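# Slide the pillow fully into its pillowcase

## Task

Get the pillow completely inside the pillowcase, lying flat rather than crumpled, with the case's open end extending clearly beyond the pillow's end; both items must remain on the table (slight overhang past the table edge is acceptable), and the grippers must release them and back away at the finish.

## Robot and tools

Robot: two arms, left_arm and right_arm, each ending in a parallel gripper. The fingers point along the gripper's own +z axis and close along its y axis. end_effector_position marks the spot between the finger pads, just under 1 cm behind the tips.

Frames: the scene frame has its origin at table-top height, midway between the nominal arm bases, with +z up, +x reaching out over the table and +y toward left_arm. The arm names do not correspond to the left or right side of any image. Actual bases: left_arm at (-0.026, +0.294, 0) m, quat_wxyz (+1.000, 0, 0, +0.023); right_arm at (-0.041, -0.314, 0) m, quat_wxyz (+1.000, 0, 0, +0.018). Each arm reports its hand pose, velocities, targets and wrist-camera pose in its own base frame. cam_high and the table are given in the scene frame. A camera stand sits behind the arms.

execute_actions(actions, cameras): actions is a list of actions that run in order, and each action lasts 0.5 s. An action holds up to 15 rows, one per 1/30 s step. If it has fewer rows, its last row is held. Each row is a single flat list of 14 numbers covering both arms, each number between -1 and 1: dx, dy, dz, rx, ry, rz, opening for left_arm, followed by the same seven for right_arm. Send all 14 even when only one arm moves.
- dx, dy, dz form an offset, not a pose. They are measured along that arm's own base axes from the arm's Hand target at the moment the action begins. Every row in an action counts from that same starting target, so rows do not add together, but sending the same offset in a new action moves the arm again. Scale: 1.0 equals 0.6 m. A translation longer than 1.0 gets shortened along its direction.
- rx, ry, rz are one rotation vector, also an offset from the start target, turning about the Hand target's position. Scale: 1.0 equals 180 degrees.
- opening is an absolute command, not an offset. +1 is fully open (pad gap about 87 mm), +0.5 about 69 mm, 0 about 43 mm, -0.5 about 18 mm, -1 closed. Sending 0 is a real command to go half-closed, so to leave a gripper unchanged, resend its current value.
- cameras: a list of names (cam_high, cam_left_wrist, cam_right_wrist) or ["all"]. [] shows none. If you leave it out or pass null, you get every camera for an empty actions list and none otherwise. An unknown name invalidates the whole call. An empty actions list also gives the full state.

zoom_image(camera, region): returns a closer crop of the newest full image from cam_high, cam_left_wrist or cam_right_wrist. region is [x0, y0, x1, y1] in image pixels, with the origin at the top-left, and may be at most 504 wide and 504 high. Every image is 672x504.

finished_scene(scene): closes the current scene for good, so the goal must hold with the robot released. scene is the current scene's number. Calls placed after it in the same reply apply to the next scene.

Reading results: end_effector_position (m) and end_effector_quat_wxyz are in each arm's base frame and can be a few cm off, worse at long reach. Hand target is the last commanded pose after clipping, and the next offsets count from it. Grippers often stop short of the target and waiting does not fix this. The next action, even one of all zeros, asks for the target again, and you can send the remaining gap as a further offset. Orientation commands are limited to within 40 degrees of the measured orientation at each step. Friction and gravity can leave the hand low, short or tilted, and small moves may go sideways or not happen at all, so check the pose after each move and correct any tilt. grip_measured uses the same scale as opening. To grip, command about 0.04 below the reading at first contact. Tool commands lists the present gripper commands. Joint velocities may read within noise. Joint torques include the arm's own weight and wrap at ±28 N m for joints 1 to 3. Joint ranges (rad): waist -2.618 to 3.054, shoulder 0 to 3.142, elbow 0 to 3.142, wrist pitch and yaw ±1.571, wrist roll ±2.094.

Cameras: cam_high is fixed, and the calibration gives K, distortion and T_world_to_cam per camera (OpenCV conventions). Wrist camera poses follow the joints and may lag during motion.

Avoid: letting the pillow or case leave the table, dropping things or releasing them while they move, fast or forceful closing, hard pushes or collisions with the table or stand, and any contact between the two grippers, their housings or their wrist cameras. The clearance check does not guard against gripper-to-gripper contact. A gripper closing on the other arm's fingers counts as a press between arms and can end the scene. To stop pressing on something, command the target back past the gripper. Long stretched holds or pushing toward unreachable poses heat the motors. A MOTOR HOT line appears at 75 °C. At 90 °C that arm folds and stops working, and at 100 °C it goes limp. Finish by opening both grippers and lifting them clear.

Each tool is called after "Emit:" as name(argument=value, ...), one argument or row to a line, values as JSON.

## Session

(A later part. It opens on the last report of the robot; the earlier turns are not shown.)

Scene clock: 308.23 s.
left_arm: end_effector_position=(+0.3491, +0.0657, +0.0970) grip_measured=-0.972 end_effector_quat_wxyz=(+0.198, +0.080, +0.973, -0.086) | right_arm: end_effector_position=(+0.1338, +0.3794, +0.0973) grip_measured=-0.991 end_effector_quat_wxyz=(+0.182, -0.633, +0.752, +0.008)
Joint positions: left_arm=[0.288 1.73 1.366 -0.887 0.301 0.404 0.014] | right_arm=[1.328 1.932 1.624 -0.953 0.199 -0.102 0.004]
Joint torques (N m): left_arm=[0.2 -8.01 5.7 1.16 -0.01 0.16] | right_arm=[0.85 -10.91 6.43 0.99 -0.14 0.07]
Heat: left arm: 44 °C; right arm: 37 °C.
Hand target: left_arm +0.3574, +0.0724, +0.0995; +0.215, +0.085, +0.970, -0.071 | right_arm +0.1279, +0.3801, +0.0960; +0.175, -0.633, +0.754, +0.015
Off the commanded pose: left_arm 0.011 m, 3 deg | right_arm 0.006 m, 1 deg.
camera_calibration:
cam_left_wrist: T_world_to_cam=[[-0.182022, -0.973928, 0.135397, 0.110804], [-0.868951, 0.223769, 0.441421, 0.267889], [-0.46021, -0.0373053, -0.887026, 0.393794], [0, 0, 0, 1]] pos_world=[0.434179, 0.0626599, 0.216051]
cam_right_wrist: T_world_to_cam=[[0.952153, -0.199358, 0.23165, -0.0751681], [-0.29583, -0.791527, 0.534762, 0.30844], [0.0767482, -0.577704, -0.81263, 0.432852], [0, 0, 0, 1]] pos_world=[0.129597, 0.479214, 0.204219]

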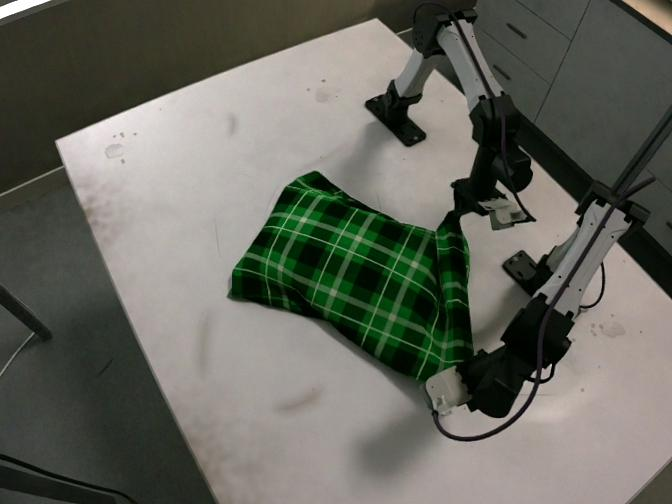

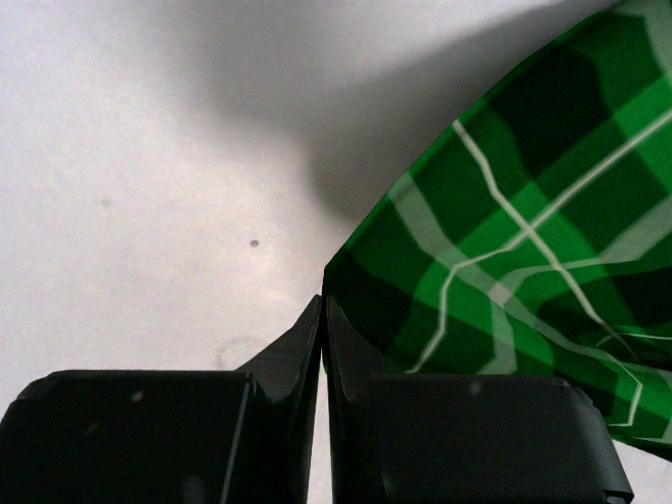

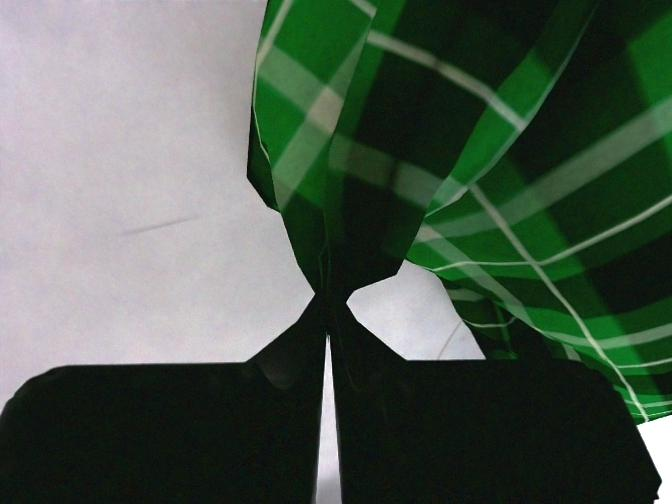

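Emit:
execute_actions(
  actions=[
    [[-0.022,0.022,-0.05,0,0,0,-1,-0.022,0.015,-0.05,0,0,0,-1]],
    [[-0.022,0.022,-0.05,0,0,0,-1,-0.022,0.015,-0.05,0,0,0,-1]],
    [[-0.022,0.022,-0.026,0,0,0,-1,-0.022,0.015,-0.026,0,0,0,-1]],
    [[-0.02,0.02,0,0,0,0,-1,-0.02,0.012,0,0,0,0,-1]],
  ],
  cameras=["all"],
)

Scene clock: 317.73 s.
left_arm: end_effector_position=(+0.3007, +0.1130, +0.0226) grip_measured=-0.972 end_effector_quat_wxyz=(+0.201, +0.080, +0.972, -0.092) | right_arm: end_effector_position=(+0.0792, +0.4178, +0.0254) grip_measured=-0.991 end_effector_quat_wxyz=(+0.187, -0.634, +0.750, +0.026)
Joint positions: left_arm=[0.49 1.726 1.057 -0.649 0.373 0.606 0.014] | right_arm=[1.471 2.071 1.536 -0.724 0.222 0.033 0.004]
Joint torques (N m): left_arm=[0.88 -7.84 4.63 1.05 -0.03 0.23] | right_arm=[0.72 -10.14 7.6 0.74 0.09 0.1]
Heat: left arm: 43 °C; right arm: 39 °C.
Hand target: left_arm +0.3057, +0.1239, +0.0238; +0.215, +0.085, +0.970, -0.071 | right_arm +0.0763, +0.4144, +0.0204; +0.175, -0.633, +0.754, +0.015
Off the commanded pose: left_arm 0.012 m, 3 deg | right_arm 0.007 m, 2 deg.
camera_calibration:
cam_left_wrist: T_world_to_cam=[[-0.183927, -0.971683, 0.148333, 0.158168], [-0.87093, 0.231061, 0.433695, 0.248074], [-0.455688, -0.04942, -0.888767, 0.3073], [0, 0, 0, 1]] pos_world=[0.385179, 0.111555, 0.142068]
cam_right_wrist: T_world_to_cam=[[0.957058, -0.197277, 0.21242, 0.000299001], [-0.281038, -0.811139, 0.512905, 0.368797], [0.0711176, -0.550578, -0.831749, 0.390413], [0, 0, 0, 1]] pos_world=[0.0755946, 0.514157, 0.135504]

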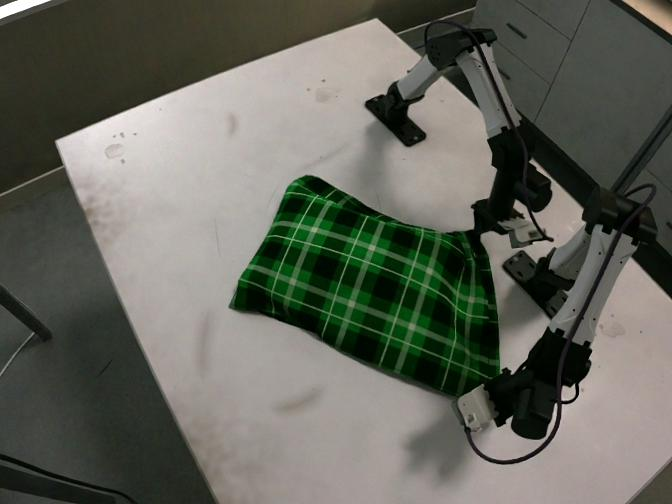

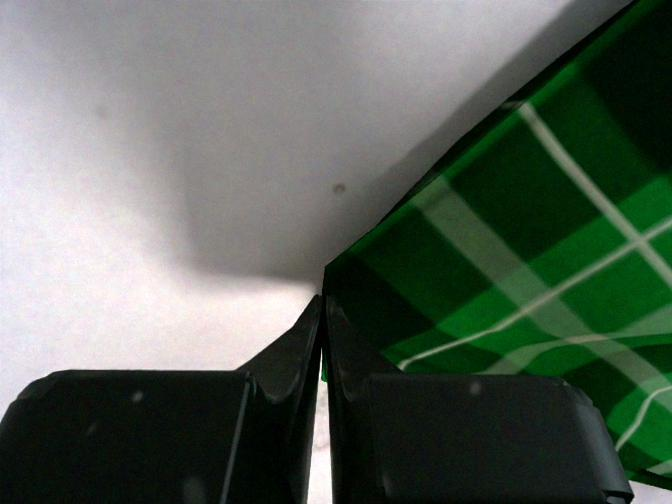

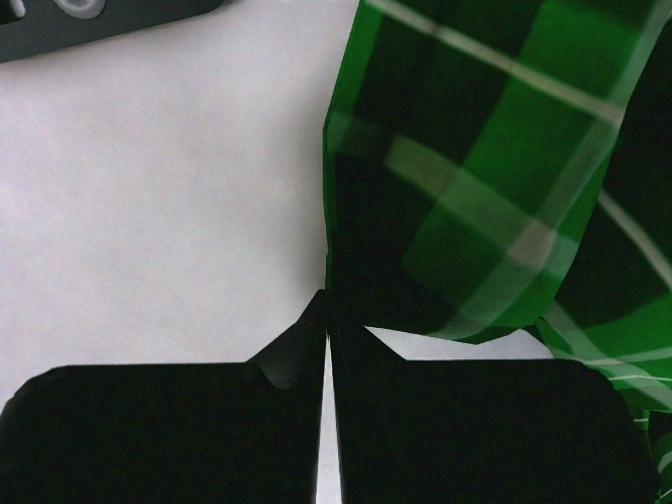

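Emit:
execute_actions(
  actions=[
    [[0,0,-0.01,0,0,0,-0.7,0,0,-0.01,0,0,0,-0.7]],
    [[0,0,0,0,0,0,0,0,0,0,0,0,0,0]],
    [[0,0,0.06,0,0,0,0,0,0,0.06,0,0,0,0]],
    [[0,0.06,0.08,0,0,0,0,-0.03,0,0.08,0,0,0,0]],
    [[0,0.08,0.08,0,0,0,0,-0.03,-0.08,0.08,0,0,0,0]],
    [[0,0.1,0.06,0,0,0,0,-0.02,-0.1,0.06,0,0,0,0]],
    [[0,0.1,0,0,0,0,0,-0.02,-0.1,0.02,0,0,0,0]],
    [[0,0,0,0,0,0,0,0.02,-0.1,0,0,0,0,0]],
  ],
  cameras=["all"],
)

Emit:
zoom_image(
  camera="cam_high",
  region=[220, 150, 540, 420],
)

Scene clock: 346.57 s.
left_arm: end_effector_position=(+0.3001, +0.3277, +0.1805) grip_measured=+0.000 end_effector_quat_wxyz=(+0.234, +0.070, +0.969, -0.035) | right_arm: end_effector_position=(+0.0256, +0.1886, +0.1956) grip_measured=+0.000 end_effector_quat_wxyz=(+0.178, -0.631, +0.755, +0.025)
Joint positions: left_arm=[0.922 2.235 2.431 -1.554 0.431 1.019 0.5] | right_arm=[1.626 1.203 1.302 -1.409 0.254 0.201 0.5]
Joint torques (N m): left_arm=[-0.8 -10.1 7.49 0.53 0.29 0.15] | right_arm=[-0.34 -2.45 6.01 0.83 0.18 -0.13]
Motor temperatures (°C): left_arm=[25 40 35 39 25 24 27] | right_arm=[23 40 35 33 23 23 27]
Heat: left arm: 40 °C; right arm: 40 °C.
Hand target: left_arm +0.3057, +0.3280, +0.1859; +0.215, +0.085, +0.970, -0.071 | right_arm +0.0283, +0.1864, +0.1944; +0.175, -0.633, +0.754, +0.016
Off the commanded pose: left_arm 0.008 m, 5 deg | right_arm 0.004 m, 1 deg.
joint sent to its limit (left arm) — joint 4 (wrist pitch), lower limit. The joint targets are off in orientation, not in position.
camera_calibration:
cam_left_wrist: T_world_to_cam=[[-0.142963, -0.989073, 0.0360019, 0.356897], [-0.909678, 0.145644, 0.388938, 0.177126], [-0.389932, 0.0228537, -0.92056, 0.420371], [0, 0, 0, 1]] pos_world=[0.376067, 0.317592, 0.305237]
cam_right_wrist: T_world_to_cam=[[0.958165, -0.204644, 0.200103, -0.0260099], [-0.281265, -0.80272, 0.525862, 0.076423], [0.0530122, -0.560145, -0.826697, 0.410901], [0, 0, 0, 1]] pos_world=[0.0246341, 0.286187, 0.304707]

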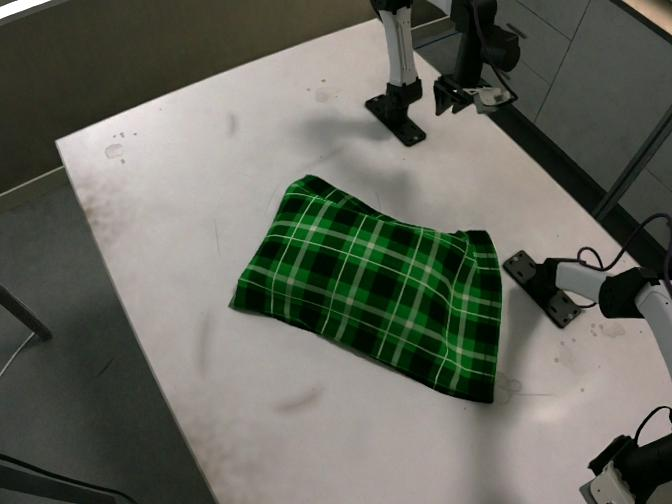

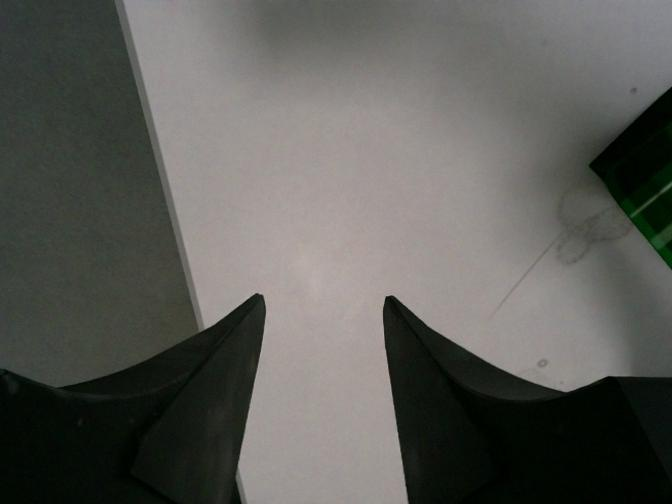

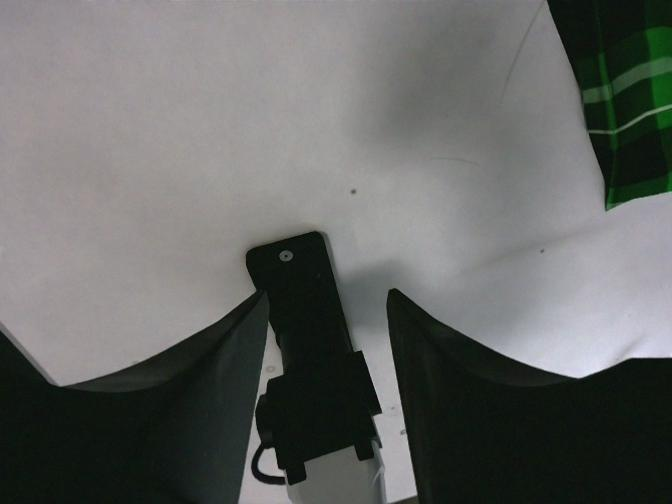

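Scaled by 1.575 from the camera's 672x504 image, which has a finer 960x720 frame.

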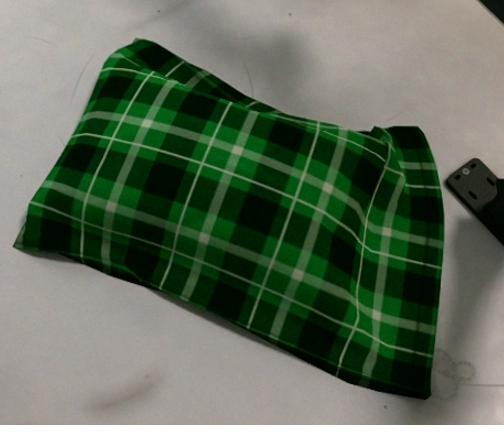

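Emit:
finished_scene(
  scene=1,
)

The scene is finished: the task was done.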